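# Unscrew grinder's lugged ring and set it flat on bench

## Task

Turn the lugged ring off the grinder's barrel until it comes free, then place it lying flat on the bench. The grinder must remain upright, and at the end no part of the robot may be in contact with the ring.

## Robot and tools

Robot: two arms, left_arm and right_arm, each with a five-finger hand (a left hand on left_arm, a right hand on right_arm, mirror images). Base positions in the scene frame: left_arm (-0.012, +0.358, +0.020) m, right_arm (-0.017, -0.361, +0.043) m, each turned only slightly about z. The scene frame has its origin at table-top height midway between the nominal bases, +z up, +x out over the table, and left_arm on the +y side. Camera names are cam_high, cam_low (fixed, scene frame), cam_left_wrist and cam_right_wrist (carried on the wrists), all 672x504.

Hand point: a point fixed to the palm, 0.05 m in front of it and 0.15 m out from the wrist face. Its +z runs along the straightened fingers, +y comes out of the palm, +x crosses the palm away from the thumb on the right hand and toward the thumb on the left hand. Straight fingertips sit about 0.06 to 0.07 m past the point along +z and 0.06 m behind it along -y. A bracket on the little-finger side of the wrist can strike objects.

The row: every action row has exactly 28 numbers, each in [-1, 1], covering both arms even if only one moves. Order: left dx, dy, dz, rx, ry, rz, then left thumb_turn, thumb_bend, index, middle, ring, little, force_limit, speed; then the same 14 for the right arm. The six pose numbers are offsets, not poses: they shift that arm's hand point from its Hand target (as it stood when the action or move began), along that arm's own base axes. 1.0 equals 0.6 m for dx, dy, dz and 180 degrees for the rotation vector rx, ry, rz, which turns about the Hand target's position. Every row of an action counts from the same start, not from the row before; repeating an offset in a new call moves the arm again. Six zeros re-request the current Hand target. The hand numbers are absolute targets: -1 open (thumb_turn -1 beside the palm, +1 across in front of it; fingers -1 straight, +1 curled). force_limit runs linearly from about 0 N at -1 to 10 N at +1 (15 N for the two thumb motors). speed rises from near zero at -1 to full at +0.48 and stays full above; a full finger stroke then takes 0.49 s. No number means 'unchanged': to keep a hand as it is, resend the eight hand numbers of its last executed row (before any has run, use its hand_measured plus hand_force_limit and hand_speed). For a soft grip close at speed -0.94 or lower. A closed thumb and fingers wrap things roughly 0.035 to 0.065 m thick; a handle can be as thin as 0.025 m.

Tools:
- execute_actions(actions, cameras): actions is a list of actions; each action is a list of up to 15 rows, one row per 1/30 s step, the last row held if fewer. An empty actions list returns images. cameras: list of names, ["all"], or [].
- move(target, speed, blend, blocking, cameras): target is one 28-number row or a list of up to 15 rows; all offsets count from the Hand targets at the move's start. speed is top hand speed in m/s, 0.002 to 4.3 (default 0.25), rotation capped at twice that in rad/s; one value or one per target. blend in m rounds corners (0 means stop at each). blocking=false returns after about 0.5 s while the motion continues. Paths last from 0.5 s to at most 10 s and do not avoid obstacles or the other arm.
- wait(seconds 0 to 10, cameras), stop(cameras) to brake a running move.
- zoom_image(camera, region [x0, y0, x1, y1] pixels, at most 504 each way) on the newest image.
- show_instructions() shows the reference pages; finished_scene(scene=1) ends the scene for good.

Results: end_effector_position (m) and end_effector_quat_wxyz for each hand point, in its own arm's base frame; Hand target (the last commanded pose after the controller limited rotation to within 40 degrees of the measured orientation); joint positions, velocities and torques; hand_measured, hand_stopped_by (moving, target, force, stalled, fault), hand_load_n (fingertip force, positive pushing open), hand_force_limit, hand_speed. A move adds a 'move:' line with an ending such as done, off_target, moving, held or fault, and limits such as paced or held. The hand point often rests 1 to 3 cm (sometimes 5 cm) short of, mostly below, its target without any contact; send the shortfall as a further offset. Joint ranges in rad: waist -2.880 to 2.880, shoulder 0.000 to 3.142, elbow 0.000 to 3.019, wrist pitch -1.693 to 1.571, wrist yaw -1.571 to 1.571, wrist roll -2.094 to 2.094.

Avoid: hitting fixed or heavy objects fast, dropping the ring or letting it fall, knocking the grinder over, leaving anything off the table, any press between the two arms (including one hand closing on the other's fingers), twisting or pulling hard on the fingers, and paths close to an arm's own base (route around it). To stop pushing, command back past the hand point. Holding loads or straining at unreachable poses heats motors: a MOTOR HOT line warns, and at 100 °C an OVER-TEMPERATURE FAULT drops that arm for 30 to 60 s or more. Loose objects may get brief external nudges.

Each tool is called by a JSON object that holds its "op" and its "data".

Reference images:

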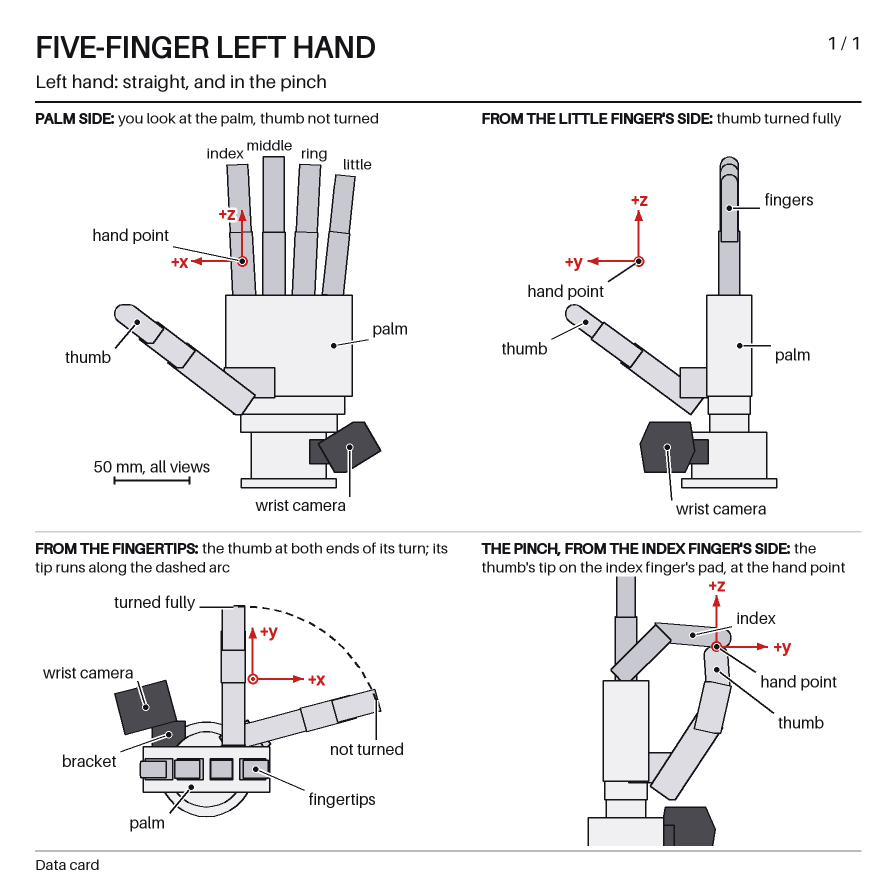

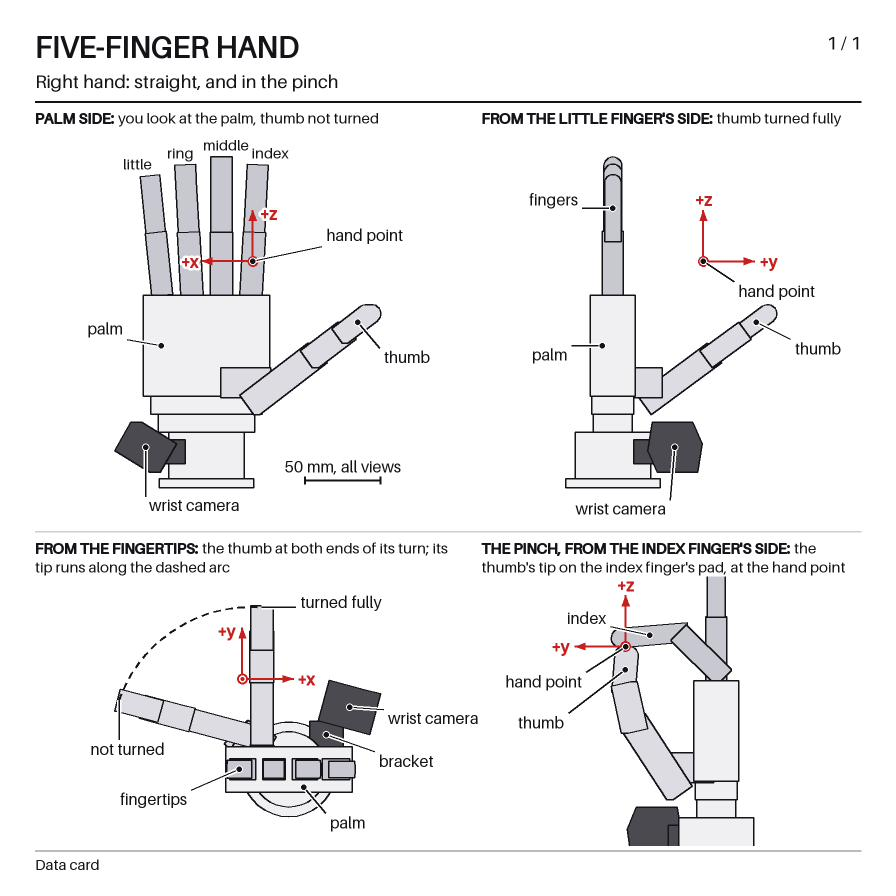

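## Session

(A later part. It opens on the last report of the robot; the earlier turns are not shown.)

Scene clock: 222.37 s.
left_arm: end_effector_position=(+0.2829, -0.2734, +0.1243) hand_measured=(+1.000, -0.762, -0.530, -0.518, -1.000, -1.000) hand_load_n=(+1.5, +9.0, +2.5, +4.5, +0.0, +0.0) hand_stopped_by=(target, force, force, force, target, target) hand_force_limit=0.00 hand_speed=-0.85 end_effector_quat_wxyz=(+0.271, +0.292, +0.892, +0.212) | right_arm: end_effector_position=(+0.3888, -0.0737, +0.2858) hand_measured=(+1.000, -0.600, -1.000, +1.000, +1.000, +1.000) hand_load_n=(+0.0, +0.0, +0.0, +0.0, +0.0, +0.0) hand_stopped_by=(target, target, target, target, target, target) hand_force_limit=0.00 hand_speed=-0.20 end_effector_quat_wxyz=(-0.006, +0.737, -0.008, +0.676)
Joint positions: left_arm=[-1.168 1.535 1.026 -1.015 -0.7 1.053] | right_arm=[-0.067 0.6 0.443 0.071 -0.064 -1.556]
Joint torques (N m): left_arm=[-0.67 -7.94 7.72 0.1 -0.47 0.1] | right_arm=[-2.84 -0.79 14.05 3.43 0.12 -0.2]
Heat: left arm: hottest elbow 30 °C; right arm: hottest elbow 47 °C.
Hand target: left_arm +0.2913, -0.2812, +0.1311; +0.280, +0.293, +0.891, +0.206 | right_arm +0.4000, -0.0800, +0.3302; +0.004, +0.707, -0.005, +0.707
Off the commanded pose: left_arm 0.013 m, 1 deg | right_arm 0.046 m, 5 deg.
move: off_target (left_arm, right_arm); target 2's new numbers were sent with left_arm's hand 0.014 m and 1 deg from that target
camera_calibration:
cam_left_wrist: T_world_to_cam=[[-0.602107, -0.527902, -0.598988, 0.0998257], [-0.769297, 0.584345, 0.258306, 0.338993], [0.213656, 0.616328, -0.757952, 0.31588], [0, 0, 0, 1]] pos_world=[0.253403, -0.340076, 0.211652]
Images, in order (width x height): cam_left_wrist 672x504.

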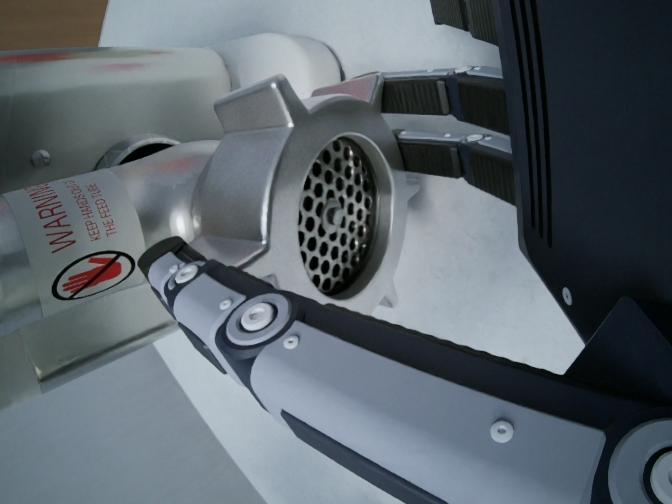

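{"op": "move", "data": {"target": [[-0.0075,0.0077,-0.0050,-0.1354,-0.1436,0,1,-0.55,-0.48,-0.48,-1,-1,0,-0.85,0,0,0,0,0,0,1,-0.6,-1,1,1,1,0,-0.2],[-0.0116,0.0105,-0.0147,-0.2707,-0.2873,0,1,-0.55,-0.48,-0.48,-1,-1,0,-0.85,0,0,0,0,0,0,1,-0.6,-1,1,1,1,0,-0.2]], "speed": 0.3, "blend": 0.004, "cameras": ["cam_left_wrist"]}}

{"op": "move", "data": {"target": [-0.0114,-0.0121,0,0,0,0,1,-0.55,-0.48,-0.48,-1,-1,0,-0.85,0,0,0,0,0,0,1,-0.6,-1,1,1,1,0,-0.2], "speed": 0.1, "cameras": ["cam_left_wrist"]}}

Scene clock: 226.87 s.
left_arm: end_effector_position=(+0.2773, -0.2644, +0.1133) hand_measured=(+1.000, -0.764, -0.530, -0.518, -1.000, -1.000) hand_load_n=(+0.5, +14.5, +0.0, +5.0, +0.0, +0.0) hand_stopped_by=(target, force, force, force, target, target) hand_force_limit=0.00 hand_speed=-0.85 end_effector_quat_wxyz=(+0.713, +0.049, +0.698, -0.040) | right_arm: end_effector_position=(+0.3888, -0.0737, +0.2858) hand_measured=(+1.000, -0.600, -1.000, +1.000, +1.000, +1.000) hand_load_n=(+0.5, +0.0, +0.0, +0.0, -0.5, +0.0) hand_stopped_by=(target, target, target, target, target, target) hand_force_limit=0.00 hand_speed=-0.20 end_effector_quat_wxyz=(-0.006, +0.737, -0.008, +0.676)
Joint positions: left_arm=[-1.32 1.665 0.387 1.332 -1.193 1.636] | right_arm=[-0.067 0.6 0.443 0.071 -0.064 -1.556]
Joint torques (N m): left_arm=[-0.15 -5.83 4.18 2.1 1.07 0.12] | right_arm=[-2.84 -0.73 14.02 3.41 0.12 -0.21]
Heat: left arm: hottest elbow 30 °C; right arm: hottest elbow 48 °C.
Hand target: left_arm +0.2843, -0.2749, +0.1222; +0.721, +0.040, +0.689, -0.064 | right_arm +0.4000, -0.0800, +0.3302; +0.004, +0.707, -0.005, +0.707
Off the commanded pose: left_arm 0.016 m, 3 deg | right_arm 0.046 m, 5 deg.
move: off_target (left_arm, right_arm)
camera_calibration:
cam_left_wrist: T_world_to_cam=[[-0.137919, -0.942427, -0.304646, -0.177056], [-0.481538, 0.332589, -0.810867, 0.307076], [0.865505, 0.0348648, -0.499685, -0.0605705], [0, 0, 0, 1]] pos_world=[0.175874, -0.266881, 0.164792]
Images, in order (width x height): cam_left_wrist 672x504.

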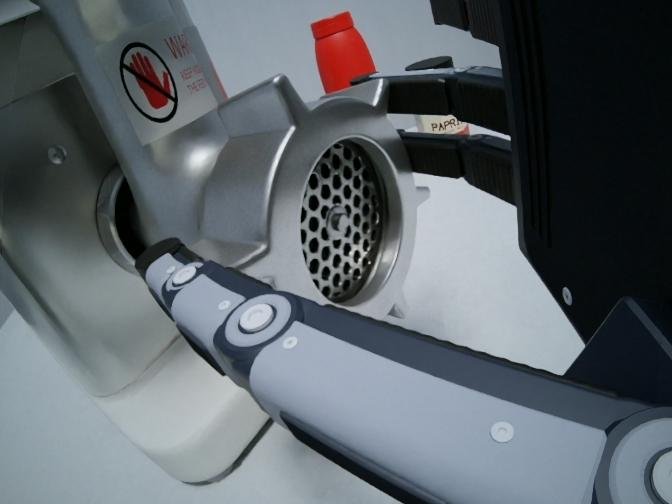

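Scene clock: 228.03 s.
left_arm: end_effector_position=(+0.2760, -0.2650, +0.1130) hand_measured=(+1.000, -0.764, -0.530, -0.518, -1.000, -1.000) hand_load_n=(+2.0, +13.0, +1.0, +5.5, +0.0, +0.0) hand_stopped_by=(target, force, force, force, target, target) hand_force_limit=0.00 hand_speed=-0.85 end_effector_quat_wxyz=(+0.714, +0.051, +0.697, -0.039) | right_arm: end_effector_position=(+0.3888, -0.0737, +0.2858) hand_measured=(+1.000, -0.600, -1.000, +1.000, +1.000, +1.000) hand_load_n=(+0.0, +0.0, +0.0, +0.0, +0.0, +0.0) hand_stopped_by=(target, target, target, target, target, target) hand_force_limit=0.00 hand_speed=-0.20 end_effector_quat_wxyz=(-0.006, +0.737, -0.008, +0.676)
Joint positions: left_arm=[-1.325 1.671 0.387 1.344 -1.196 1.645] | right_arm=[-0.067 0.6 0.443 0.071 -0.064 -1.556]
Joint torques (N m): left_arm=[-1.55 -5.54 5.04 1.78 0.25 0.12] | right_arm=[-2.84 -0.79 14.02 3.41 0.12 -0.21]
Heat: left arm: hottest elbow 30 °C; right arm: hottest elbow 48 °C.
Hand target: left_arm +0.2775, -0.2822, +0.1223; +0.721, +0.040, +0.689, -0.064 | right_arm +0.4000, -0.0800, +0.3302; +0.004, +0.707, -0.005, +0.707
Off the commanded pose: left_arm 0.020 m, 3 deg | right_arm 0.046 m, 5 deg.
move: off_target (left_arm, right_arm)
camera_calibration:
cam_left_wrist: T_world_to_cam=[[-0.138773, -0.941132, -0.308241, -0.176924], [-0.478968, 0.336211, -0.810895, 0.306596], [0.866794, 0.0351077, -0.497429, -0.0600811], [0, 0, 0, 1]] pos_world=[0.174375, -0.267481, 0.164196]
Images, in order (width x height): cam_left_wrist 672x504.

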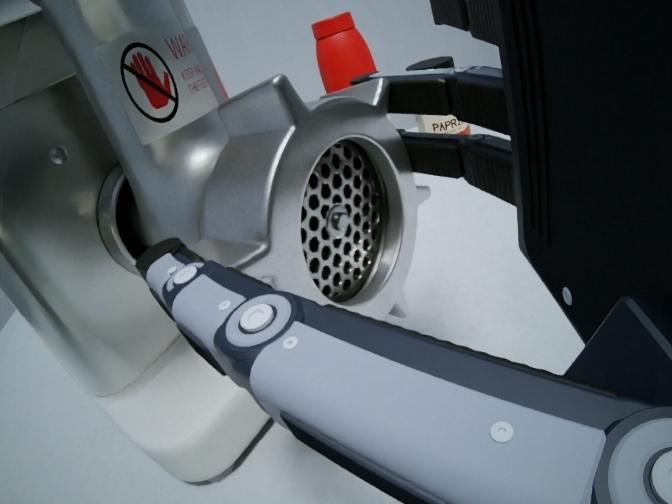

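{"op": "move", "data": {"target": [[0.0114,0.0121,0,0,0,0,1,-0.55,-0.48,-0.48,-1,-1,0,-0.85,0,0,0,0,0,0,1,-0.6,-1,1,1,1,0,-0.2],[0.0029,0.0201,0,0,0,0,1,-1,-1,-1,-1,-1,0,0.0,0,0,0,0,0,0,1,-0.6,-1,1,1,1,0,-0.2],[-0.0108,0.0087,0.0225,0.2040,0.2165,0,1,-1,-1,-1,-1,-1,0,0.0,0,0,0,0,0,0,1,-0.6,-1,1,1,1,0,-0.2],[0.0112,-0.0080,0.0377,0.4080,0.4329,0,1,-1,-1,-1,-1,-1,0,0.0,0,0,0,0,0,0,1,-0.6,-1,1,1,1,0,-0.2]], "speed": 0.4, "blend": [0,0,0.01,0], "cameras": ["cam_left_wrist"]}}

Scene clock: 235.03 s.
left_arm: end_effector_position=(+0.2760, -0.2795, +0.1337) hand_measured=(+1.000, -1.000, -1.000, -1.000, -1.000, -1.000) hand_load_n=(-0.5, +0.0, +0.0, +0.0, +0.0, +0.0) hand_stopped_by=(target, target, target, target, target, target) hand_force_limit=0.00 hand_speed=0.00 end_effector_quat_wxyz=(+0.001, +0.383, +0.866, +0.323) | right_arm: end_effector_position=(+0.3888, -0.0737, +0.2858) hand_measured=(+1.000, -0.600, -1.000, +1.000, +1.000, +1.000) hand_load_n=(+0.0, +0.0, +0.0, +0.0, +0.0, +0.0) hand_stopped_by=(target, target, target, target, target, target) hand_force_limit=0.00 hand_speed=-0.20 end_effector_quat_wxyz=(-0.006, +0.737, -0.008, +0.676)
Joint positions: left_arm=[-1.124 1.808 1.346 -1.572 -0.484 1.164] | right_arm=[-0.067 0.6 0.443 0.071 -0.064 -1.556]
Joint torques (N m): left_arm=[-0.67 -10.34 8.59 -1.58 -0.2 0.09] | right_arm=[-2.84 -0.67 14.06 3.41 0.12 -0.2]
Heat: left arm: hottest elbow 30 °C; right arm: hottest elbow 48 °C.
Hand target: left_arm +0.2842, -0.2869, +0.1448; +0.003, +0.384, +0.867, +0.319 | right_arm +0.4000, -0.0800, +0.3302; +0.004, +0.707, -0.005, +0.707
Off the commanded pose: left_arm 0.016 m, 1 deg | right_arm 0.046 m, 5 deg.
move: off_target (left_arm, right_arm); target 2's new numbers were sent with left_arm's hand 0.012 m and 3 deg from that target
camera_calibration:
cam_left_wrist: T_world_to_cam=[[-0.844548, -0.298058, -0.444859, 0.208673], [-0.531312, 0.362993, 0.765469, 0.139433], [-0.0666736, 0.882835, -0.464927, 0.440914], [0, 0, 0, 1]] pos_world=[0.279715, -0.377671, 0.191091]
Images, in order (width x height): cam_left_wrist 672x504.

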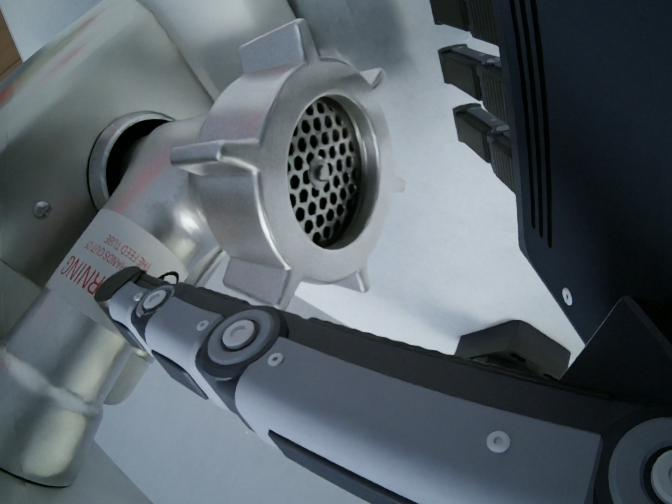

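{"op": "move", "data": {"target": [[0.0088,0.0195,-0.0155,0,0,0,1,-1,-1,-1,-1,-1,0,-0.2,0,0,0,0,0,0,1,-0.6,-1,1,1,1,0,-0.2],[0.0088,0.0195,-0.0155,0,0,0,1,-0.55,-0.48,-0.48,-1,-1,0,-0.85,0,0,0,0,0,0,1,-0.6,-1,1,1,1,0,-0.2]], "speed": 0.1, "cameras": ["cam_left_wrist"]}}

Scene clock: 239.77 s.
left_arm: end_effector_position=(+0.2816, -0.2769, +0.1254) hand_measured=(+1.000, -0.554, -0.530, -0.614, -1.000, -1.000) hand_load_n=(+1.0, +6.0, +6.0, +2.5, -0.5, +0.0) hand_stopped_by=(target, target, force, force, target, target) hand_force_limit=0.00 hand_speed=-0.85 end_effector_quat_wxyz=(-0.002, +0.377, +0.872, +0.314) | right_arm: end_effector_position=(+0.3888, -0.0737, +0.2858) hand_measured=(+1.000, -0.600, -1.000, +1.000, +1.000, +1.000) hand_load_n=(+0.5, +0.0, +0.0, +0.0, -0.5, +0.0) hand_stopped_by=(target, target, target, target, target, target) hand_force_limit=0.00 hand_speed=-0.20 end_effector_quat_wxyz=(-0.006, +0.737, -0.008, +0.676)
Joint positions: left_arm=[-1.104 1.814 1.34 -1.544 -0.473 1.173] | right_arm=[-0.067 0.6 0.443 0.071 -0.064 -1.556]
Joint torques (N m): left_arm=[-0.73 -11.4 6.16 -1.11 -0.94 0.09] | right_arm=[-2.84 -0.79 14.02 3.4 0.12 -0.21]
Heat: left arm: hottest elbow 31 °C; right arm: hottest elbow 48 °C.
Hand target: left_arm +0.2895, -0.2752, +0.1355; +0.003, +0.384, +0.867, +0.319 | right_arm +0.4000, -0.0800, +0.3302; +0.004, +0.707, -0.005, +0.707
Off the commanded pose: left_arm 0.013 m, 1 deg | right_arm 0.046 m, 5 deg.
move: off_target (left_arm, right_arm)
camera_calibration:
cam_left_wrist: T_world_to_cam=[[-0.842135, -0.319874, -0.434154, 0.20244], [-0.532534, 0.366468, 0.76296, 0.149459], [-0.0849475, 0.873717, -0.47896, 0.439538], [0, 0, 0, 1]] pos_world=[0.287412, -0.374049, 0.18438]
Images, in order (width x height): cam_left_wrist 672x504.

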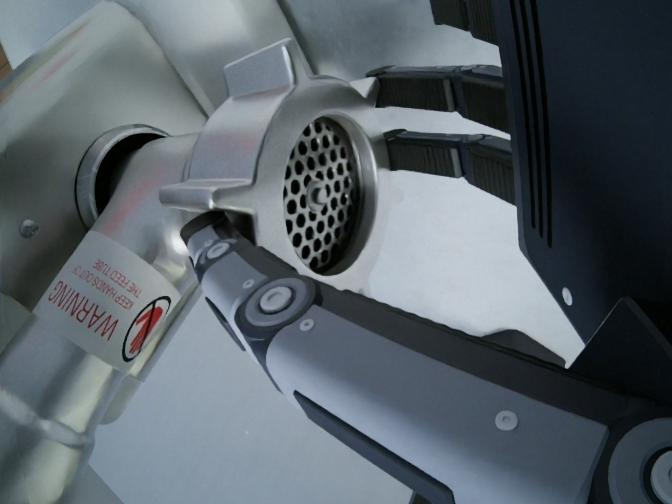

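{"op": "move", "data": {"target": [[0,0,0,0,0,0,1,-0.40,-0.48,-0.48,-1,-1,0,-0.85,0,0,0,0,0,0,1,-0.6,-1,1,1,1,0,-0.2],[-0.0115,-0.0002,-0.0178,-0.2040,-0.2165,0,1,-0.40,-0.48,-0.48,-1,-1,0,-0.85,0,0,0,0,0,0,1,-0.6,-1,1,1,1,0,-0.2],[-0.0170,-0.0097,-0.0355,-0.4080,-0.4329,0,1,-0.40,-0.48,-0.48,-1,-1,0,-0.85,0,0,0,0,0,0,1,-0.6,-1,1,1,1,0,-0.2]], "speed": 0.32, "blend": [0,0.004,0], "cameras": ["cam_left_wrist", "cam_low"]}}

Scene clock: 246.93 s.
left_arm: end_effector_position=(+0.2701, -0.2683, +0.1081) hand_measured=(+1.000, -0.550, -0.530, -0.614, -1.000, -1.000) hand_load_n=(-1.0, +17.0, +1.0, +5.0, +0.0, +0.0) hand_stopped_by=(target, force, force, force, target, target) hand_force_limit=0.00 hand_speed=-0.85 end_effector_quat_wxyz=(+0.714, +0.049, +0.697, -0.037) | right_arm: end_effector_position=(+0.3888, -0.0737, +0.2858) hand_measured=(+1.000, -0.600, -1.000, +1.000, +1.000, +1.000) hand_load_n=(+0.5, +0.0, +0.0, +0.0, +0.0, +0.0) hand_stopped_by=(target, target, target, target, target, target) hand_force_limit=0.00 hand_speed=-0.20 end_effector_quat_wxyz=(-0.006, +0.737, -0.008, +0.676)
Joint positions: left_arm=[-1.346 1.702 0.395 1.375 -1.222 1.653] | right_arm=[-0.067 0.6 0.443 0.071 -0.064 -1.556]
Joint torques (N m): left_arm=[0.21 -5.6 4.26 1.81 1.46 0.03] | right_arm=[-2.84 -0.79 14.04 3.4 0.13 -0.21]
Heat: left arm: hottest elbow 30 °C; right arm: hottest elbow 48 °C.
Hand target: left_arm +0.2793, -0.2810, +0.1142; +0.721, +0.040, +0.689, -0.064 | right_arm +0.4000, -0.0800, +0.3302; +0.004, +0.707, -0.005, +0.707
Off the commanded pose: left_arm 0.017 m, 3 deg | right_arm 0.046 m, 5 deg.
move: off_target (left_arm, right_arm)
camera_calibration:
cam_left_wrist: T_world_to_cam=[[-0.133466, -0.942084, -0.307676, -0.184135], [-0.479723, 0.333071, -0.811745, 0.300319], [0.86721, 0.0392592, -0.496393, -0.056475], [0, 0, 0, 1]] pos_world=[0.16847, -0.271281, 0.159095]
Images, in order (width x height): cam_low 672x504, cam_left_wrist 672x504.

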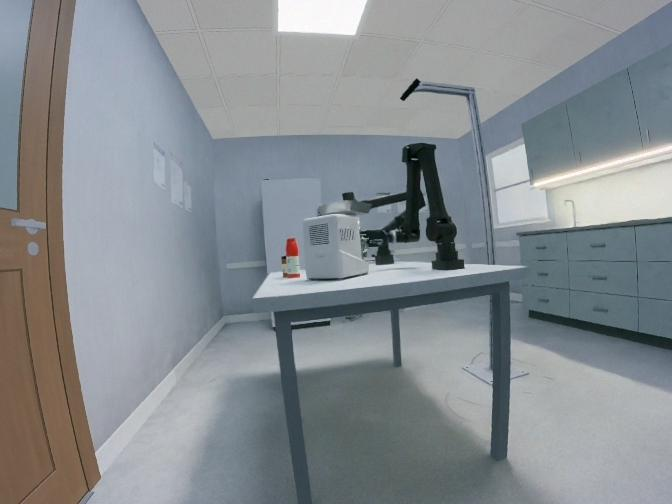

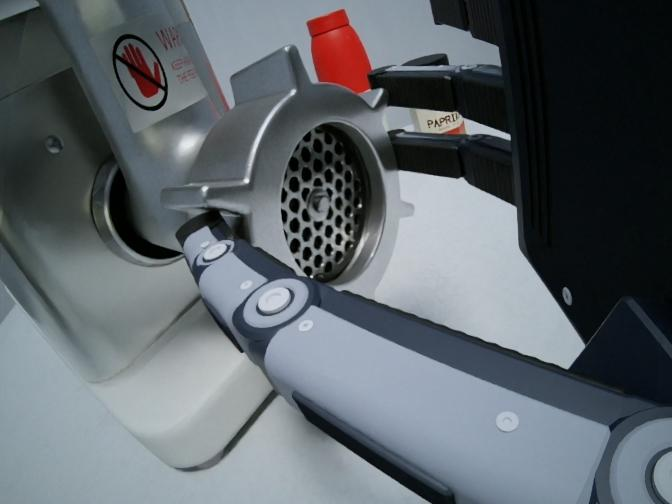

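{"op": "move", "data": {"target": [[0.0046,0.0049,0,0,0,0,1,-0.40,-0.48,-0.48,-1,-1,0,-0.85,0,0,0,0,0,0,1,-0.6,-1,1,1,1,0,-0.2],[-0.0039,0.0129,0,0,0,0,1,-1,-1,-1,-1,-1,0,0.3,0,0,0,0,0,0,1,-0.6,-1,1,1,1,0,-0.2],[0.0012,-0.0145,0.0408,0.2784,0.2954,0,1,-1,-1,-1,-1,-1,0,0.3,0,0,0,0,0,0,1,-0.6,-1,1,1,1,0,-0.2]], "speed": 0.4, "cameras": ["cam_left_wrist"]}}

Scene clock: 252.47 s.
left_arm: end_effector_position=(+0.2719, -0.2766, +0.1279) hand_measured=(+1.000, -1.000, -1.000, -1.000, -1.000, -1.000) hand_load_n=(+0.0, +0.0, +0.0, +0.0, +0.0, +0.0) hand_stopped_by=(target, target, target, target, target, target) hand_force_limit=0.00 hand_speed=0.30 end_effector_quat_wxyz=(+0.253, +0.314, +0.887, +0.226) | right_arm: end_effector_position=(+0.3888, -0.0737, +0.2858) hand_measured=(+1.000, -0.600, -1.000, +1.000, +1.000, +1.000) hand_load_n=(+0.0, +0.0, +0.0, +0.0, +0.0, +0.0) hand_stopped_by=(target, target, target, target, target, target) hand_force_limit=0.00 hand_speed=-0.20 end_effector_quat_wxyz=(-0.006, +0.737, -0.008, +0.676)
Joint positions: left_arm=[-1.196 1.547 1.046 -1.081 -0.691 1.052] | right_arm=[-0.067 0.6 0.443 0.071 -0.064 -1.556]
Joint torques (N m): left_arm=[-0.56 -7.77 9.37 -0.68 -0.35 -0.3] | right_arm=[-2.84 -0.79 14.02 3.41 0.12 -0.21]
Heat: left arm: hottest elbow 30 °C; right arm: hottest elbow 48 °C.
Hand target: left_arm +0.2800, -0.2898, +0.1387; +0.265, +0.299, +0.892, +0.213 | right_arm +0.4000, -0.0800, +0.3302; +0.004, +0.707, -0.005, +0.707
Off the commanded pose: left_arm 0.019 m, 3 deg | right_arm 0.046 m, 5 deg.
move: off_target (left_arm, right_arm); target 2's new numbers were sent with left_arm's hand 0.011 m and 3 deg from that target
camera_calibration:
cam_left_wrist: T_world_to_cam=[[-0.633998, -0.481482, -0.605163, 0.115978], [-0.744748, 0.590936, 0.310071, 0.319992], [0.208319, 0.647279, -0.733235, 0.329787], [0, 0, 0, 1]] pos_world=[0.243142, -0.346718, 0.212777]
Images, in order (width x height): cam_left_wrist 672x504.

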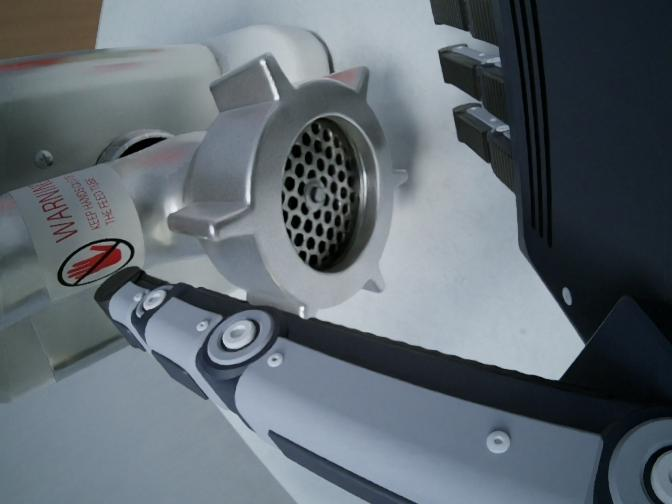

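{"op": "zoom_image", "data": {"camera": "cam_left_wrist", "region": [130, 30, 430, 330]}}

{"op": "move", "data": {"target": [[0.0167,0.0128,-0.0128,0,0,0,1,-1,-1,-1,-1,-1,0,-0.2,0,0,0,0,0,0,1,-0.6,-1,1,1,1,0,-0.2],[0.0167,0.0128,-0.0128,0,0,0,1,-0.50,-0.48,-0.48,-1,-1,0,-0.8,0,0,0,0,0,0,1,-0.6,-1,1,1,1,0,-0.2]], "speed": 0.12, "cameras": ["cam_left_wrist"]}}

Scaled by 1.680 from the camera's 672x504 image, which has a finer 960x720 frame.

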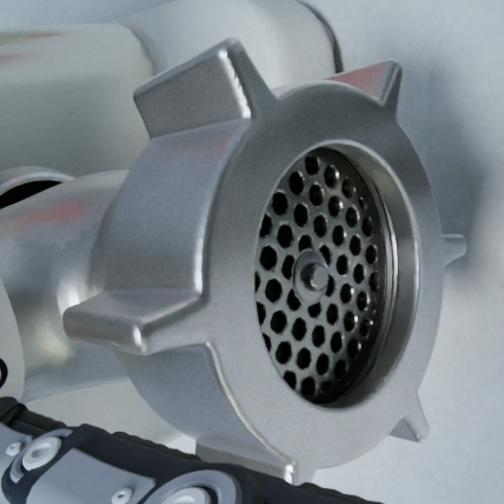

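Scene clock: 255.53 s.
left_arm: end_effector_position=(+0.2817, -0.2746, +0.1238) hand_measured=(+1.000, -0.762, -0.522, -0.504, -1.000, -1.000) hand_load_n=(+2.0, +13.0, +3.5, +7.0, +0.0, +0.0) hand_stopped_by=(target, force, force, force, target, target) hand_force_limit=0.00 hand_speed=-0.80 end_effector_quat_wxyz=(+0.255, +0.299, +0.893, +0.219) | right_arm: end_effector_position=(+0.3888, -0.0737, +0.2858) hand_measured=(+1.000, -0.600, -1.000, +1.000, +1.000, +1.000) hand_load_n=(+0.0, +0.0, +0.0, +0.0, +0.0, +0.0) hand_stopped_by=(target, target, target, target, target, target) hand_force_limit=0.00 hand_speed=-0.20 end_effector_quat_wxyz=(-0.006, +0.737, -0.008, +0.676)
Joint positions: left_arm=[-1.168 1.552 1.046 -1.051 -0.687 1.055] | right_arm=[-0.067 0.6 0.443 0.071 -0.064 -1.556]
Joint torques (N m): left_arm=[-0.91 -8.35 7.66 0.05 -0.52 0.11] | right_arm=[-2.84 -0.67 14.04 3.44 0.12 -0.21]
Heat: left arm: hottest elbow 30 °C; right arm: hottest elbow 49 °C.
Hand target: left_arm +0.2900, -0.2821, +0.1310; +0.265, +0.299, +0.892, +0.213 | right_arm +0.4000, -0.0800, +0.3302; +0.004, +0.707, -0.005, +0.707
Off the commanded pose: left_arm 0.013 m, 1 deg | right_arm 0.046 m, 5 deg.
move: off_target (left_arm, right_arm); target 2's new numbers were sent with left_arm's hand 0.014 m and 1 deg from that target
camera_calibration:
cam_left_wrist: T_world_to_cam=[[-0.618195, -0.511949, -0.596442, 0.10678], [-0.761473, 0.578235, 0.292923, 0.330793], [0.194922, 0.635258, -0.747297, 0.325668], [0, 0, 0, 1]] pos_world=[0.254421, -0.343494, 0.210162]
Images, in order (width x height): cam_left_wrist 672x504.

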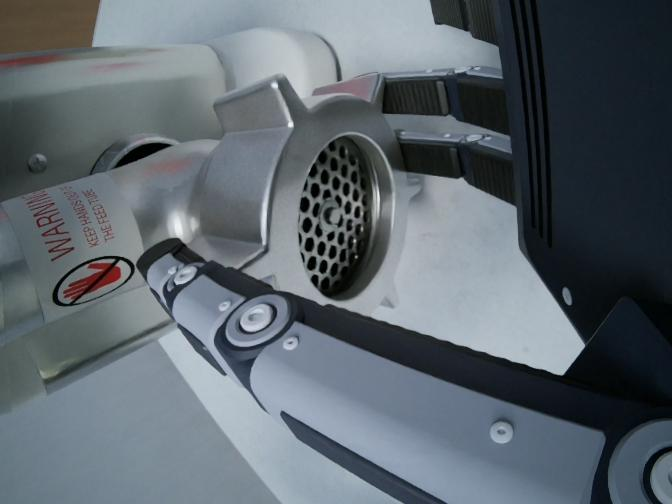

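{"op": "move", "data": {"target": [[-0.0118,0.0045,-0.0068,-0.1392,-0.1477,0,1,-0.50,-0.48,-0.48,-1,-1,0,-0.8,0,0,0,0,0,0,1,-0.6,-1,1,1,1,0,-0.2],[-0.0192,0.0050,-0.0157,-0.2784,-0.2954,0,1,-0.50,-0.48,-0.48,-1,-1,0,-0.8,0,0,0,0,0,0,1,-0.6,-1,1,1,1,0,-0.2]], "speed": 0.32, "blend": 0.004, "cameras": ["cam_left_wrist"]}}

Scene clock: 259.87 s.
left_arm: end_effector_position=(+0.2752, -0.2660, +0.1124) hand_measured=(+1.000, -0.762, -0.522, -0.504, -1.000, -1.000) hand_load_n=(+1.0, +16.5, +2.0, +5.0, +0.0, +0.0) hand_stopped_by=(target, force, force, force, target, target) hand_force_limit=0.00 hand_speed=-0.80 end_effector_quat_wxyz=(+0.713, +0.039, +0.698, -0.043) | right_arm: end_effector_position=(+0.3888, -0.0737, +0.2858) hand_measured=(+1.000, -0.600, -1.000, +1.000, +1.000, +1.000) hand_load_n=(+0.0, +0.0, +0.0, +0.0, +0.0, +0.0) hand_stopped_by=(target, target, target, target, target, target) hand_force_limit=0.00 hand_speed=-0.20 end_effector_quat_wxyz=(-0.006, +0.737, -0.008, +0.676)
Joint positions: left_arm=[-1.328 1.672 0.395 1.339 -1.211 1.626] | right_arm=[-0.067 0.6 0.443 0.071 -0.064 -1.556]
Joint torques (N m): left_arm=[-1.26 -6.07 4.07 1.98 0.98 0.16] | right_arm=[-2.9 -0.79 14.04 3.41 0.12 -0.2]
Heat: left arm: hottest elbow 30 °C; right arm: hottest elbow 49 °C.
Hand target: left_arm +0.2785, -0.2790, +0.1216; +0.721, +0.040, +0.689, -0.064 | right_arm +0.4000, -0.0800, +0.3302; +0.004, +0.707, -0.005, +0.707
Off the commanded pose: left_arm 0.016 m, 3 deg | right_arm 0.046 m, 5 deg.
move: off_target (left_arm, right_arm)
camera_calibration:
cam_left_wrist: T_world_to_cam=[[-0.128402, -0.949223, -0.287207, -0.185567], [-0.485171, 0.312706, -0.816593, 0.30211], [0.86494, 0.0344927, -0.500688, -0.0589812], [0, 0, 0, 1]] pos_world=[0.173763, -0.268581, 0.163873]
Images, in order (width x height): cam_left_wrist 672x504.

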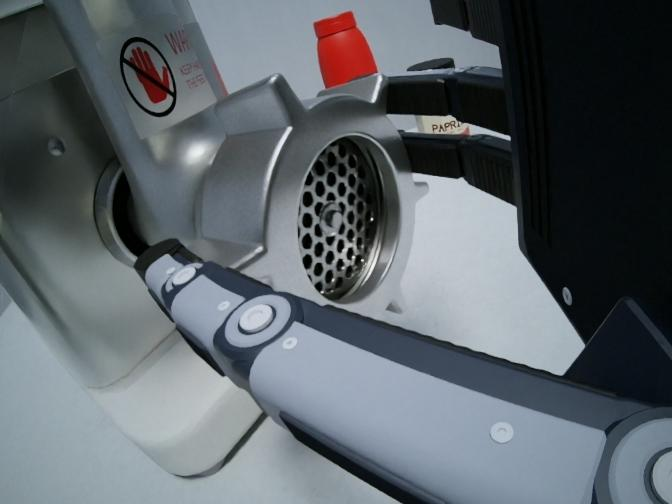

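{"op": "move", "data": {"target": [[0.0091,0.0097,0,0,0,0,1,-0.50,-0.48,-0.48,-1,-1,0,-0.8,0,0,0,0,0,0,1,-0.6,-1,1,1,1,0,-0.2],[0.0006,0.0177,0,0,0,0,1,-1,-1,-1,-1,-1,0,0.3,0,0,0,0,0,0,1,-0.6,-1,1,1,1,0,-0.2],[-0.0125,0.0033,0.0237,0.2040,0.2165,0,1,-1,-1,-1,-1,-1,0,0.3,0,0,0,0,0,0,1,-0.6,-1,1,1,1,0,-0.2],[0.0068,-0.0137,0.0415,0.4080,0.4329,0,1,-1,-1,-1,-1,-1,0,0.3,0,0,0,0,0,0,1,-0.6,-1,1,1,1,0,-0.2]], "speed": 0.45, "blend": [0,0,0.01,0], "cameras": ["cam_left_wrist"]}}

Scene clock: 265.77 s.
left_arm: end_effector_position=(+0.2745, -0.2799, +0.1352) hand_measured=(+1.000, -1.000, -1.000, -1.000, -1.000, -1.000) hand_load_n=(+0.0, +0.0, +0.0, +0.0, +0.0, +0.0) hand_stopped_by=(target, target, target, target, target, target) hand_force_limit=0.00 hand_speed=0.30 end_effector_quat_wxyz=(+0.001, +0.383, +0.866, +0.322) | right_arm: end_effector_position=(+0.3888, -0.0737, +0.2858) hand_measured=(+1.000, -0.600, -1.000, +1.000, +1.000, +1.000) hand_load_n=(+0.0, +0.0, +0.0, +0.0, +0.0, +0.0) hand_stopped_by=(target, target, target, target, target, target) hand_force_limit=0.00 hand_speed=-0.20 end_effector_quat_wxyz=(-0.006, +0.737, -0.008, +0.676)
Joint positions: left_arm=[-1.127 1.806 1.348 -1.577 -0.483 1.161] | right_arm=[-0.067 0.6 0.443 0.071 -0.064 -1.556]
Joint torques (N m): left_arm=[-0.5 -10.46 8.64 -1.58 -0.19 0.11] | right_arm=[-2.9 -0.73 14.02 3.41 0.12 -0.21]
Heat: left arm: hottest elbow 30 °C; right arm: hottest elbow 49 °C.
Hand target: left_arm +0.2826, -0.2872, +0.1465; +0.003, +0.384, +0.867, +0.319 | right_arm +0.4000, -0.0800, +0.3302; +0.004, +0.707, -0.005, +0.707
Off the commanded pose: left_arm 0.016 m, 1 deg | right_arm 0.046 m, 5 deg.
move: off_target (left_arm, right_arm); target 2's new numbers were sent with left_arm's hand 0.011 m and 2 deg from that target
camera_calibration:
cam_left_wrist: T_world_to_cam=[[-0.844535, -0.298299, -0.444722, 0.207833], [-0.53132, 0.363215, 0.765358, 0.137741], [-0.066776, 0.882662, -0.465241, 0.441888], [0, 0, 0, 1]] pos_world=[0.278215, -0.37807, 0.192591]
Images, in order (width x height): cam_left_wrist 672x504.

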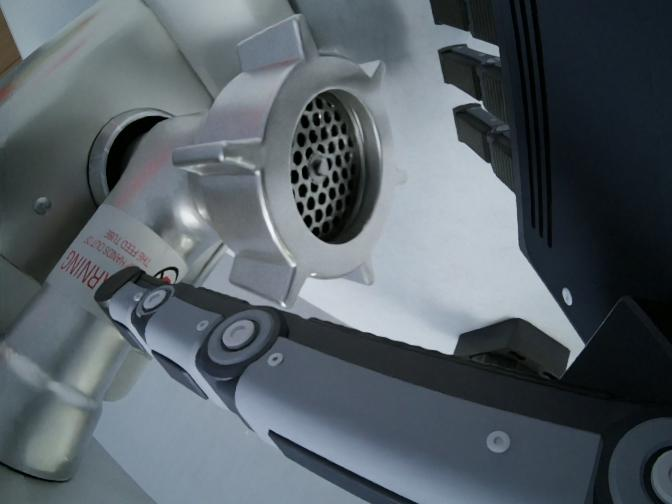

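{"op": "move", "data": {"target": [[0.0072,0.0197,-0.0130,0,0,0,1,-1,-1,-1,-1,-1,0,-0.2,0,0,0,0,0,0,1,-0.6,-1,1,1,1,0,-0.2],[0.0072,0.0197,-0.0130,0,0,0,1,-0.45,-0.48,-0.48,-1,-1,0,-0.8,0,0,0,0,0,0,1,-0.6,-1,1,1,1,0,-0.2]], "speed": 0.12, "cameras": ["cam_left_wrist"]}}

Scene clock: 268.90 s.
left_arm: end_effector_position=(+0.2792, -0.2777, +0.1259) hand_measured=(+1.000, -0.702, -0.542, -0.506, -1.000, -1.000) hand_load_n=(+0.5, +8.0, +4.0, +7.0, +0.0, +0.0) hand_stopped_by=(target, force, force, force, target, target) hand_force_limit=0.00 hand_speed=-0.80 end_effector_quat_wxyz=(-0.006, +0.381, +0.870, +0.314) | right_arm: end_effector_position=(+0.3888, -0.0737, +0.2858) hand_measured=(+1.000, -0.600, -1.000, +1.000, +1.000, +1.000) hand_load_n=(+0.0, +0.0, +0.0, +0.0, +0.0, +0.0) hand_stopped_by=(target, target, target, target, target, target) hand_force_limit=0.00 hand_speed=-0.20 end_effector_quat_wxyz=(-0.006, +0.737, -0.008, +0.676)
Joint positions: left_arm=[-1.109 1.813 1.341 -1.551 -0.467 1.179] | right_arm=[-0.067 0.6 0.443 0.071 -0.064 -1.556]
Joint torques (N m): left_arm=[-0.38 -11.93 6.27 -1.25 -1.11 0.07] | right_arm=[-2.84 -0.73 14.05 3.41 0.12 -0.2]
Heat: left arm: hottest elbow 30 °C; right arm: hottest elbow 49 °C.
Hand target: left_arm +0.2870, -0.2755, +0.1387; +0.003, +0.384, +0.867, +0.319 | right_arm +0.4000, -0.0800, +0.3302; +0.004, +0.707, -0.005, +0.707
Off the commanded pose: left_arm 0.015 m, 1 deg | right_arm 0.046 m, 5 deg.
move: off_target (left_arm, right_arm)
camera_calibration:
cam_left_wrist: T_world_to_cam=[[-0.848941, -0.312253, -0.426377, 0.203341], [-0.521838, 0.367694, 0.769731, 0.144541], [-0.083575, 0.875956, -0.475096, 0.43998], [0, 0, 0, 1]] pos_world=[0.284822, -0.375056, 0.184475]
Images, in order (width x height): cam_left_wrist 672x504.

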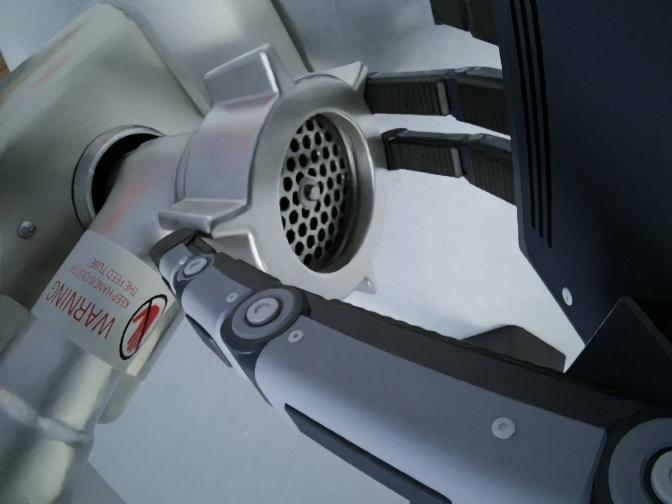

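{"op": "move", "data": {"target": [[-0.0122,-0.0020,-0.0198,-0.2040,-0.2165,0,1,-0.45,-0.48,-0.48,-1,-1,0,-0.8,0,0,0,0,0,0,1,-0.6,-1,1,1,1,0,-0.2],[-0.0167,-0.0128,-0.0387,-0.4080,-0.4329,0,1,-0.45,-0.48,-0.48,-1,-1,0,-0.8,0,0,0,0,0,0,1,-0.6,-1,1,1,1,0,-0.2]], "speed": 0.32, "blend": 0.004, "cameras": ["cam_left_wrist"]}}

Scene clock: 274.27 s.
left_arm: end_effector_position=(+0.2695, -0.2693, +0.1054) hand_measured=(+1.000, -0.704, -0.540, -0.506, -1.000, -1.000) hand_load_n=(-1.5, +17.0, +2.5, +4.5, +0.0, +0.0) hand_stopped_by=(target, force, force, force, target, target) hand_force_limit=0.00 hand_speed=-0.80 end_effector_quat_wxyz=(+0.713, +0.045, +0.699, -0.039) | right_arm: end_effector_position=(+0.3888, -0.0737, +0.2858) hand_measured=(+1.000, -0.600, -1.000, +1.000, +1.000, +1.000) hand_load_n=(+0.0, -0.5, +0.0, -0.5, +0.0, +0.0) hand_stopped_by=(target, target, target, target, target, target) hand_force_limit=0.00 hand_speed=-0.20 end_effector_quat_wxyz=(-0.006, +0.737, -0.008, +0.676)
Joint positions: left_arm=[-1.348 1.705 0.399 1.361 -1.228 1.632] | right_arm=[-0.067 0.6 0.443 0.071 -0.064 -1.556]
Joint torques (N m): left_arm=[-0.26 -6.18 4.26 2.07 1.35 0.12] | right_arm=[-2.84 -0.73 14.05 3.43 0.12 -0.2]
Heat: left arm: hottest elbow 30 °C; right arm: hottest elbow 49 °C.
Hand target: left_arm +0.2769, -0.2832, +0.1155; +0.721, +0.040, +0.689, -0.064 | right_arm +0.4000, -0.0800, +0.3302; +0.004, +0.707, -0.005, +0.707
Off the commanded pose: left_arm 0.019 m, 3 deg | right_arm 0.046 m, 5 deg.
move: off_target (left_arm, right_arm)
camera_calibration:
cam_left_wrist: T_world_to_cam=[[-0.132041, -0.945155, -0.298743, -0.18812], [-0.485643, 0.324415, -0.81173, 0.29748], [0.864127, 0.0379009, -0.501844, -0.0561687], [0, 0, 0, 1]] pos_world=[0.168166, -0.272181, 0.157086]
Images, in order (width x height): cam_left_wrist 672x504.

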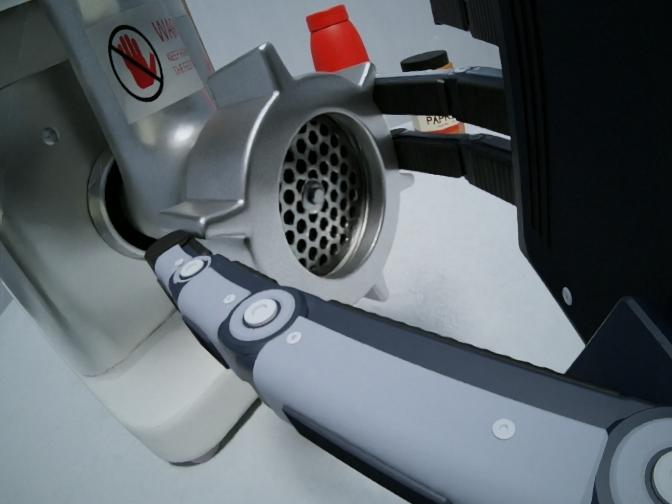

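{"op": "move", "data": {"target": [[0.0069,0.0073,0,0,0,0,1,-0.45,-0.48,-0.48,-1,-1,0,-0.8,0,0,0,0,0,0,1,-0.6,-1,1,1,1,0,-0.2],[-0.0016,0.0153,0,0,0,0,1,-1,-1,-1,-1,-1,0,0.3,0,0,0,0,0,0,1,-0.6,-1,1,1,1,0,-0.2],[-0.0110,0.0092,0.0338,0.2040,0.2165,0,1,-1,-1,-1,-1,-1,0,0.3,0,0,0,0,0,0,1,-0.6,-1,1,1,1,0,-0.2],[0.0040,-0.0037,0.0537,0.4080,0.4329,0,1,-1,-1,-1,-1,-1,0,0.3,0,0,0,0,0,0,1,-0.6,-1,1,1,1,0,-0.2]], "speed": 0.45, "blend": [0,0,0.01,0], "cameras": ["cam_left_wrist"]}}

Scene clock: 280.27 s.
left_arm: end_effector_position=(+0.2714, -0.2780, +0.1364) hand_measured=(+1.000, -1.000, -1.000, -1.000, -1.000, -1.000) hand_load_n=(-0.5, +0.0, +0.0, +0.0, +0.0, +0.0) hand_stopped_by=(target, target, target, target, target, target) hand_force_limit=0.00 hand_speed=0.30 end_effector_quat_wxyz=(+0.001, +0.383, +0.866, +0.323) | right_arm: end_effector_position=(+0.3888, -0.0737, +0.2858) hand_measured=(+1.000, -0.600, -1.000, +1.000, +1.000, +1.000) hand_load_n=(+0.5, +0.0, +0.0, +0.0, +0.0, +0.0) hand_stopped_by=(target, target, target, target, target, target) hand_force_limit=0.00 hand_speed=-0.20 end_effector_quat_wxyz=(-0.006, +0.737, -0.008, +0.676)
Joint positions: left_arm=[-1.131 1.798 1.339 -1.578 -0.481 1.156] | right_arm=[-0.067 0.6 0.443 0.071 -0.064 -1.556]
Joint torques (N m): left_arm=[-0.79 -10.29 8.64 -1.57 -0.19 0.1] | right_arm=[-2.96 -0.79 14.05 3.4 0.12 -0.2]
Heat: left arm: hottest elbow 30 °C; right arm: hottest elbow 49 °C.
Hand target: left_arm +0.2794, -0.2854, +0.1477; +0.003, +0.384, +0.867, +0.319 | right_arm +0.4000, -0.0800, +0.3302; +0.004, +0.707, -0.005, +0.707
Off the commanded pose: left_arm 0.016 m, 1 deg | right_arm 0.046 m, 5 deg.
move: off_target (left_arm, right_arm); target 2's new numbers were sent with left_arm's hand 0.014 m and 2 deg from that target
camera_calibration:
cam_left_wrist: T_world_to_cam=[[-0.844253, -0.298342, -0.445229, 0.20632], [-0.531795, 0.363147, 0.765061, 0.134647], [-0.0665667, 0.882676, -0.465245, 0.44051], [0, 0, 0, 1]] pos_world=[0.275114, -0.37617, 0.193791]
Images, in order (width x height): cam_left_wrist 672x504.

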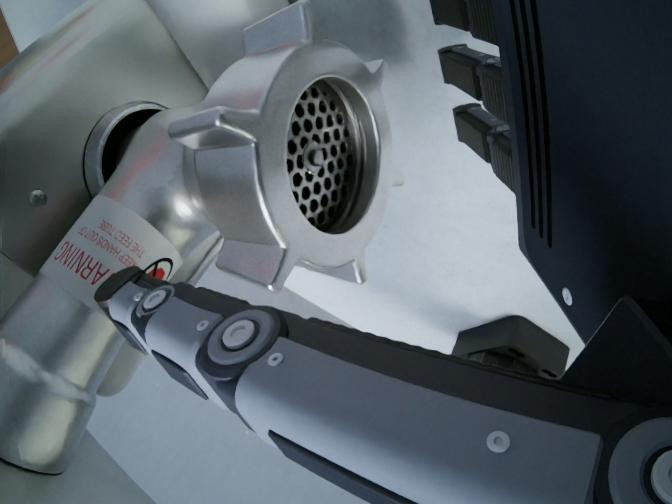

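{"op": "move", "data": {"target": [[0.0078,0.0187,-0.0134,0,0,0,1,-1,-1,-1,-1,-1,0,-0.2,0,0,0,0,0,0,1,-0.6,-1,1,1,1,0,-0.2],[0.0078,0.0187,-0.0134,0,0,0,1,-0.45,-0.48,-0.48,-1,-1,0,-0.8,0,0,0,0,0,0,1,-0.6,-1,1,1,1,0,-0.2]], "speed": 0.12, "cameras": ["cam_left_wrist"]}}

Scene clock: 284.33 s.
left_arm: end_effector_position=(+0.2763, -0.2753, +0.1310) hand_measured=(+1.000, -0.474, -0.578, -0.690, -1.000, -1.000) hand_load_n=(+0.5, +7.5, +7.5, +2.5, +0.0, +0.0) hand_stopped_by=(target, force, force, force, target, target) hand_force_limit=0.00 hand_speed=-0.80 end_effector_quat_wxyz=(-0.001, +0.377, +0.871, +0.315) | right_arm: end_effector_position=(+0.3888, -0.0737, +0.2858) hand_measured=(+1.000, -0.600, -1.000, +1.000, +1.000, +1.000) hand_load_n=(+0.0, +0.0, +0.0, +0.0, +0.0, +0.0) hand_stopped_by=(target, target, target, target, target, target) hand_force_limit=0.00 hand_speed=-0.20 end_effector_quat_wxyz=(-0.006, +0.737, -0.008, +0.676)
Joint positions: left_arm=[-1.113 1.8 1.335 -1.558 -0.472 1.164] | right_arm=[-0.067 0.6 0.443 0.071 -0.064 -1.556]
Joint torques (N m): left_arm=[-0.21 -11.28 6.22 -1.01 -0.85 0.09] | right_arm=[-2.96 -0.79 14.05 3.4 0.12 -0.21]
Heat: left arm: hottest elbow 30 °C; right arm: hottest elbow 49 °C.
Hand target: left_arm +0.2840, -0.2741, +0.1398; +0.003, +0.384, +0.867, +0.319 | right_arm +0.4000, -0.0800, +0.3302; +0.004, +0.707, -0.005, +0.707
Off the commanded pose: left_arm 0.012 m, 1 deg | right_arm 0.046 m, 5 deg.
move: off_target (left_arm, right_arm)
camera_calibration:
cam_left_wrist: T_world_to_cam=[[-0.841873, -0.317981, -0.436049, 0.201591], [-0.53322, 0.365495, 0.762948, 0.141729], [-0.0832298, 0.874815, -0.477254, 0.440038], [0, 0, 0, 1]] pos_world=[0.281911, -0.372651, 0.189782]
Images, in order (width x height): cam_left_wrist 672x504.

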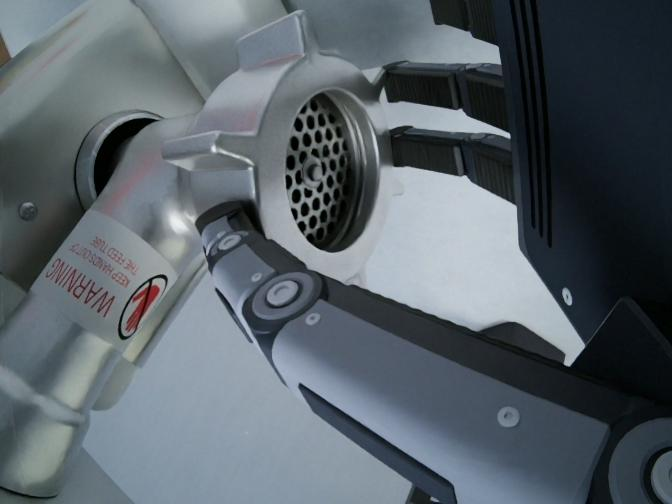

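{"op": "move", "data": {"target": [[-0.0152,0.0020,-0.0253,-0.2040,-0.2165,0,1,-0.45,-0.48,-0.48,-1,-1,0,-0.8,0,0,0,0,0,0,1,-0.6,-1,1,1,1,0,-0.2],[-0.0155,-0.0123,-0.0508,-0.4080,-0.4329,0,1,-0.45,-0.48,-0.48,-1,-1,0,-0.8,0,0,0,0,0,0,1,-0.6,-1,1,1,1,0,-0.2]], "speed": 0.32, "blend": 0.004, "cameras": ["cam_left_wrist"]}}

Scene clock: 289.60 s.
left_arm: end_effector_position=(+0.2649, -0.2672, +0.1016) hand_measured=(+1.000, -0.476, -0.578, -0.690, -1.000, -1.000) hand_load_n=(+0.0, +18.0, +4.0, +4.0, +0.0, +0.0) hand_stopped_by=(target, force, force, force, target, target) hand_force_limit=0.00 hand_speed=-0.80 end_effector_quat_wxyz=(+0.714, +0.048, +0.698, -0.037) | right_arm: end_effector_position=(+0.3888, -0.0737, +0.2858) hand_measured=(+1.000, -0.600, -1.000, +1.000, +1.000, +1.000) hand_load_n=(+0.0, +0.5, +0.0, +0.0, +0.0, +0.0) hand_stopped_by=(target, target, target, target, target, target) hand_force_limit=0.00 hand_speed=-0.20 end_effector_quat_wxyz=(-0.006, +0.737, -0.008, +0.676)
Joint positions: left_arm=[-1.361 1.727 0.391 1.401 -1.24 1.65] | right_arm=[-0.067 0.6 0.443 0.071 -0.064 -1.556]
Joint torques (N m): left_arm=[0.21 -5.83 4.19 1.83 1.59 0.08] | right_arm=[-2.9 -0.79 14.05 3.4 0.12 -0.2]
Heat: left arm: hottest elbow 30 °C; right arm: hottest elbow 50 °C.
Hand target: left_arm +0.2747, -0.2814, +0.1092; +0.721, +0.040, +0.689, -0.064 | right_arm +0.4000, -0.0800, +0.3302; +0.004, +0.707, -0.005, +0.707
Off the commanded pose: left_arm 0.019 m, 4 deg | right_arm 0.046 m, 5 deg.
move: off_target (left_arm, right_arm)
camera_calibration:
cam_left_wrist: T_world_to_cam=[[-0.13158, -0.942585, -0.306952, -0.186524], [-0.482419, 0.331391, -0.810834, 0.292418], [0.866002, 0.0413896, -0.498325, -0.0540901], [0, 0, 0, 1]] pos_world=[0.163367, -0.270481, 0.152894]
Images, in order (width x height): cam_left_wrist 672x504.

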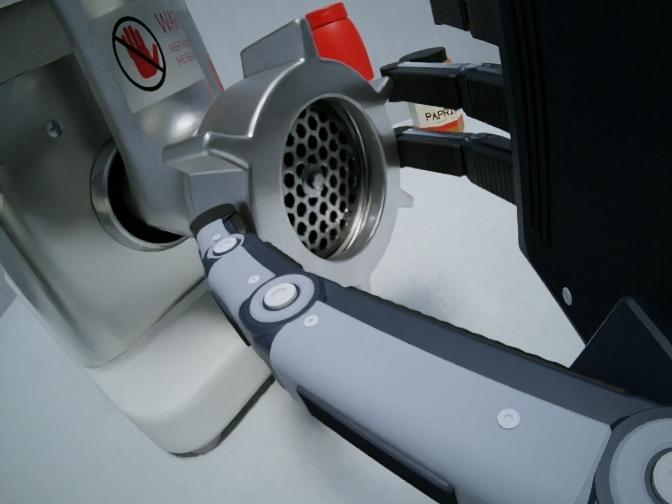

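{"op": "move", "data": {"target": [-0.0092,-0.0097,0,0,0,0,1,-0.45,-0.48,-0.48,-1,-1,0,-0.8,0,0,0,0,0,0,1,-0.6,-1,1,1,1,0,-0.2], "speed": 0.15, "cameras": ["cam_left_wrist"]}}

Scene clock: 291.00 s.
left_arm: end_effector_position=(+0.2643, -0.2676, +0.1013) hand_measured=(+1.000, -0.476, -0.578, -0.690, -1.000, -1.000) hand_load_n=(+1.0, +17.5, +5.0, +3.5, +0.0, +0.0) hand_stopped_by=(target, force, force, force, target, target) hand_force_limit=0.00 hand_speed=-0.80 end_effector_quat_wxyz=(+0.714, +0.051, +0.697, -0.035) | right_arm: end_effector_position=(+0.3888, -0.0737, +0.2858) hand_measured=(+1.000, -0.600, -1.000, +1.000, +1.000, +1.000) hand_load_n=(+0.0, +0.0, +0.0, +0.0, +0.0, +0.0) hand_stopped_by=(target, target, target, target, target, target) hand_force_limit=0.00 hand_speed=-0.20 end_effector_quat_wxyz=(-0.006, +0.737, -0.008, +0.676)
Joint positions: left_arm=[-1.364 1.734 0.391 1.415 -1.24 1.662] | right_arm=[-0.067 0.6 0.443 0.071 -0.064 -1.556]
Joint torques (N m): left_arm=[-0.91 -5.83 5 1.66 0.82 0.05] | right_arm=[-2.84 -0.79 14.04 3.41 0.12 -0.21]
Heat: left arm: hottest elbow 30 °C; right arm: hottest elbow 50 °C.
Hand target: left_arm +0.2691, -0.2873, +0.1092; +0.721, +0.040, +0.689, -0.064 | right_arm +0.4000, -0.0800, +0.3302; +0.004, +0.707, -0.005, +0.707
Off the commanded pose: left_arm 0.022 m, 4 deg | right_arm 0.046 m, 5 deg.
move: off_target (left_arm, right_arm)
camera_calibration:
cam_left_wrist: T_world_to_cam=[[-0.132622, -0.940528, -0.312759, -0.185578], [-0.479452, 0.337047, -0.810263, 0.292647], [0.867489, 0.0424941, -0.495638, -0.0540306], [0, 0, 0, 1]] pos_world=[0.162569, -0.270881, 0.1523]
Images, in order (width x height): cam_left_wrist 672x504.

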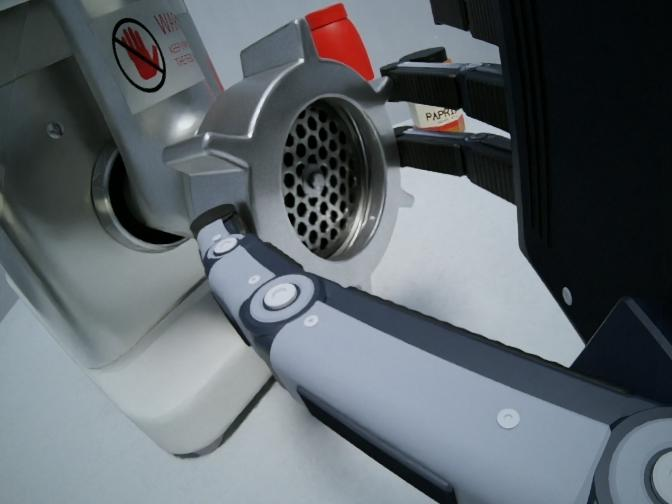

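{"op": "move", "data": {"target": [[0.0143,0.0152,0,0,0,0,1,-0.45,-0.48,-0.48,-1,-1,0,-0.8,0,0,0,0,0,0,1,-0.6,-1,1,1,1,0,-0.2],[0.0058,0.0232,0,0,0,0,1,-1,-1,-1,-1,-1,0,0.3,0,0,0,0,0,0,1,-0.6,-1,1,1,1,0,-0.2],[0.0123,-0.0033,0.0478,0.2784,0.2954,0,1,-1,-1,-1,-1,-1,0,0.3,0,0,0,0,0,0,1,-0.6,-1,1,1,1,0,-0.2]], "speed": 0.45, "cameras": ["cam_left_wrist"]}}

Scene clock: 296.33 s.
left_arm: end_effector_position=(+0.2687, -0.2762, +0.1271) hand_measured=(+1.000, -1.000, -1.000, -1.000, -1.000, -1.000) hand_load_n=(+0.0, +0.0, +0.0, +0.0, +0.0, +0.0) hand_stopped_by=(target, target, target, target, target, target) hand_force_limit=0.00 hand_speed=0.30 end_effector_quat_wxyz=(+0.253, +0.314, +0.887, +0.226) | right_arm: end_effector_position=(+0.3888, -0.0737, +0.2858) hand_measured=(+1.000, -0.600, -1.000, +1.000, +1.000, +1.000) hand_load_n=(+0.0, +0.0, +0.0, +0.0, +0.0, +0.0) hand_stopped_by=(target, target, target, target, target, target) hand_force_limit=0.00 hand_speed=-0.20 end_effector_quat_wxyz=(-0.006, +0.737, -0.008, +0.676)
Joint positions: left_arm=[-1.203 1.546 1.042 -1.084 -0.691 1.043] | right_arm=[-0.067 0.6 0.443 0.071 -0.064 -1.556]
Joint torques (N m): left_arm=[-0.73 -7.65 9.26 -0.69 -0.34 -0.29] | right_arm=[-2.84 -0.79 14.05 3.41 0.12 -0.21]
Heat: left arm: hottest elbow 30 °C; right arm: hottest elbow 50 °C.
Hand target: left_arm +0.2766, -0.2894, +0.1380; +0.265, +0.299, +0.892, +0.213 | right_arm +0.4000, -0.0800, +0.3302; +0.004, +0.707, -0.005, +0.707
Off the commanded pose: left_arm 0.019 m, 3 deg | right_arm 0.046 m, 5 deg.
move: off_target (left_arm, right_arm); target 2's new numbers were sent with left_arm's hand 0.013 m and 3 deg from that target
camera_calibration:
cam_left_wrist: T_world_to_cam=[[-0.633786, -0.481646, -0.605255, 0.113569], [-0.744927, 0.590801, 0.309899, 0.317653], [0.208324, 0.64728, -0.733232, 0.329607], [0, 0, 0, 1]] pos_world=[0.239942, -0.346318, 0.211977]
Images, in order (width x height): cam_left_wrist 672x504.

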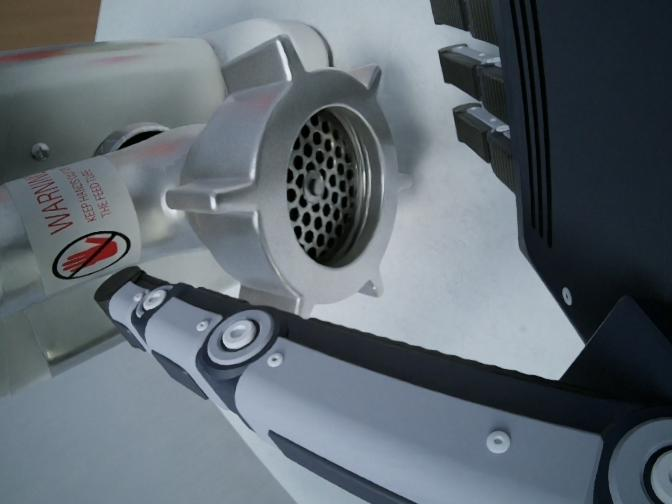

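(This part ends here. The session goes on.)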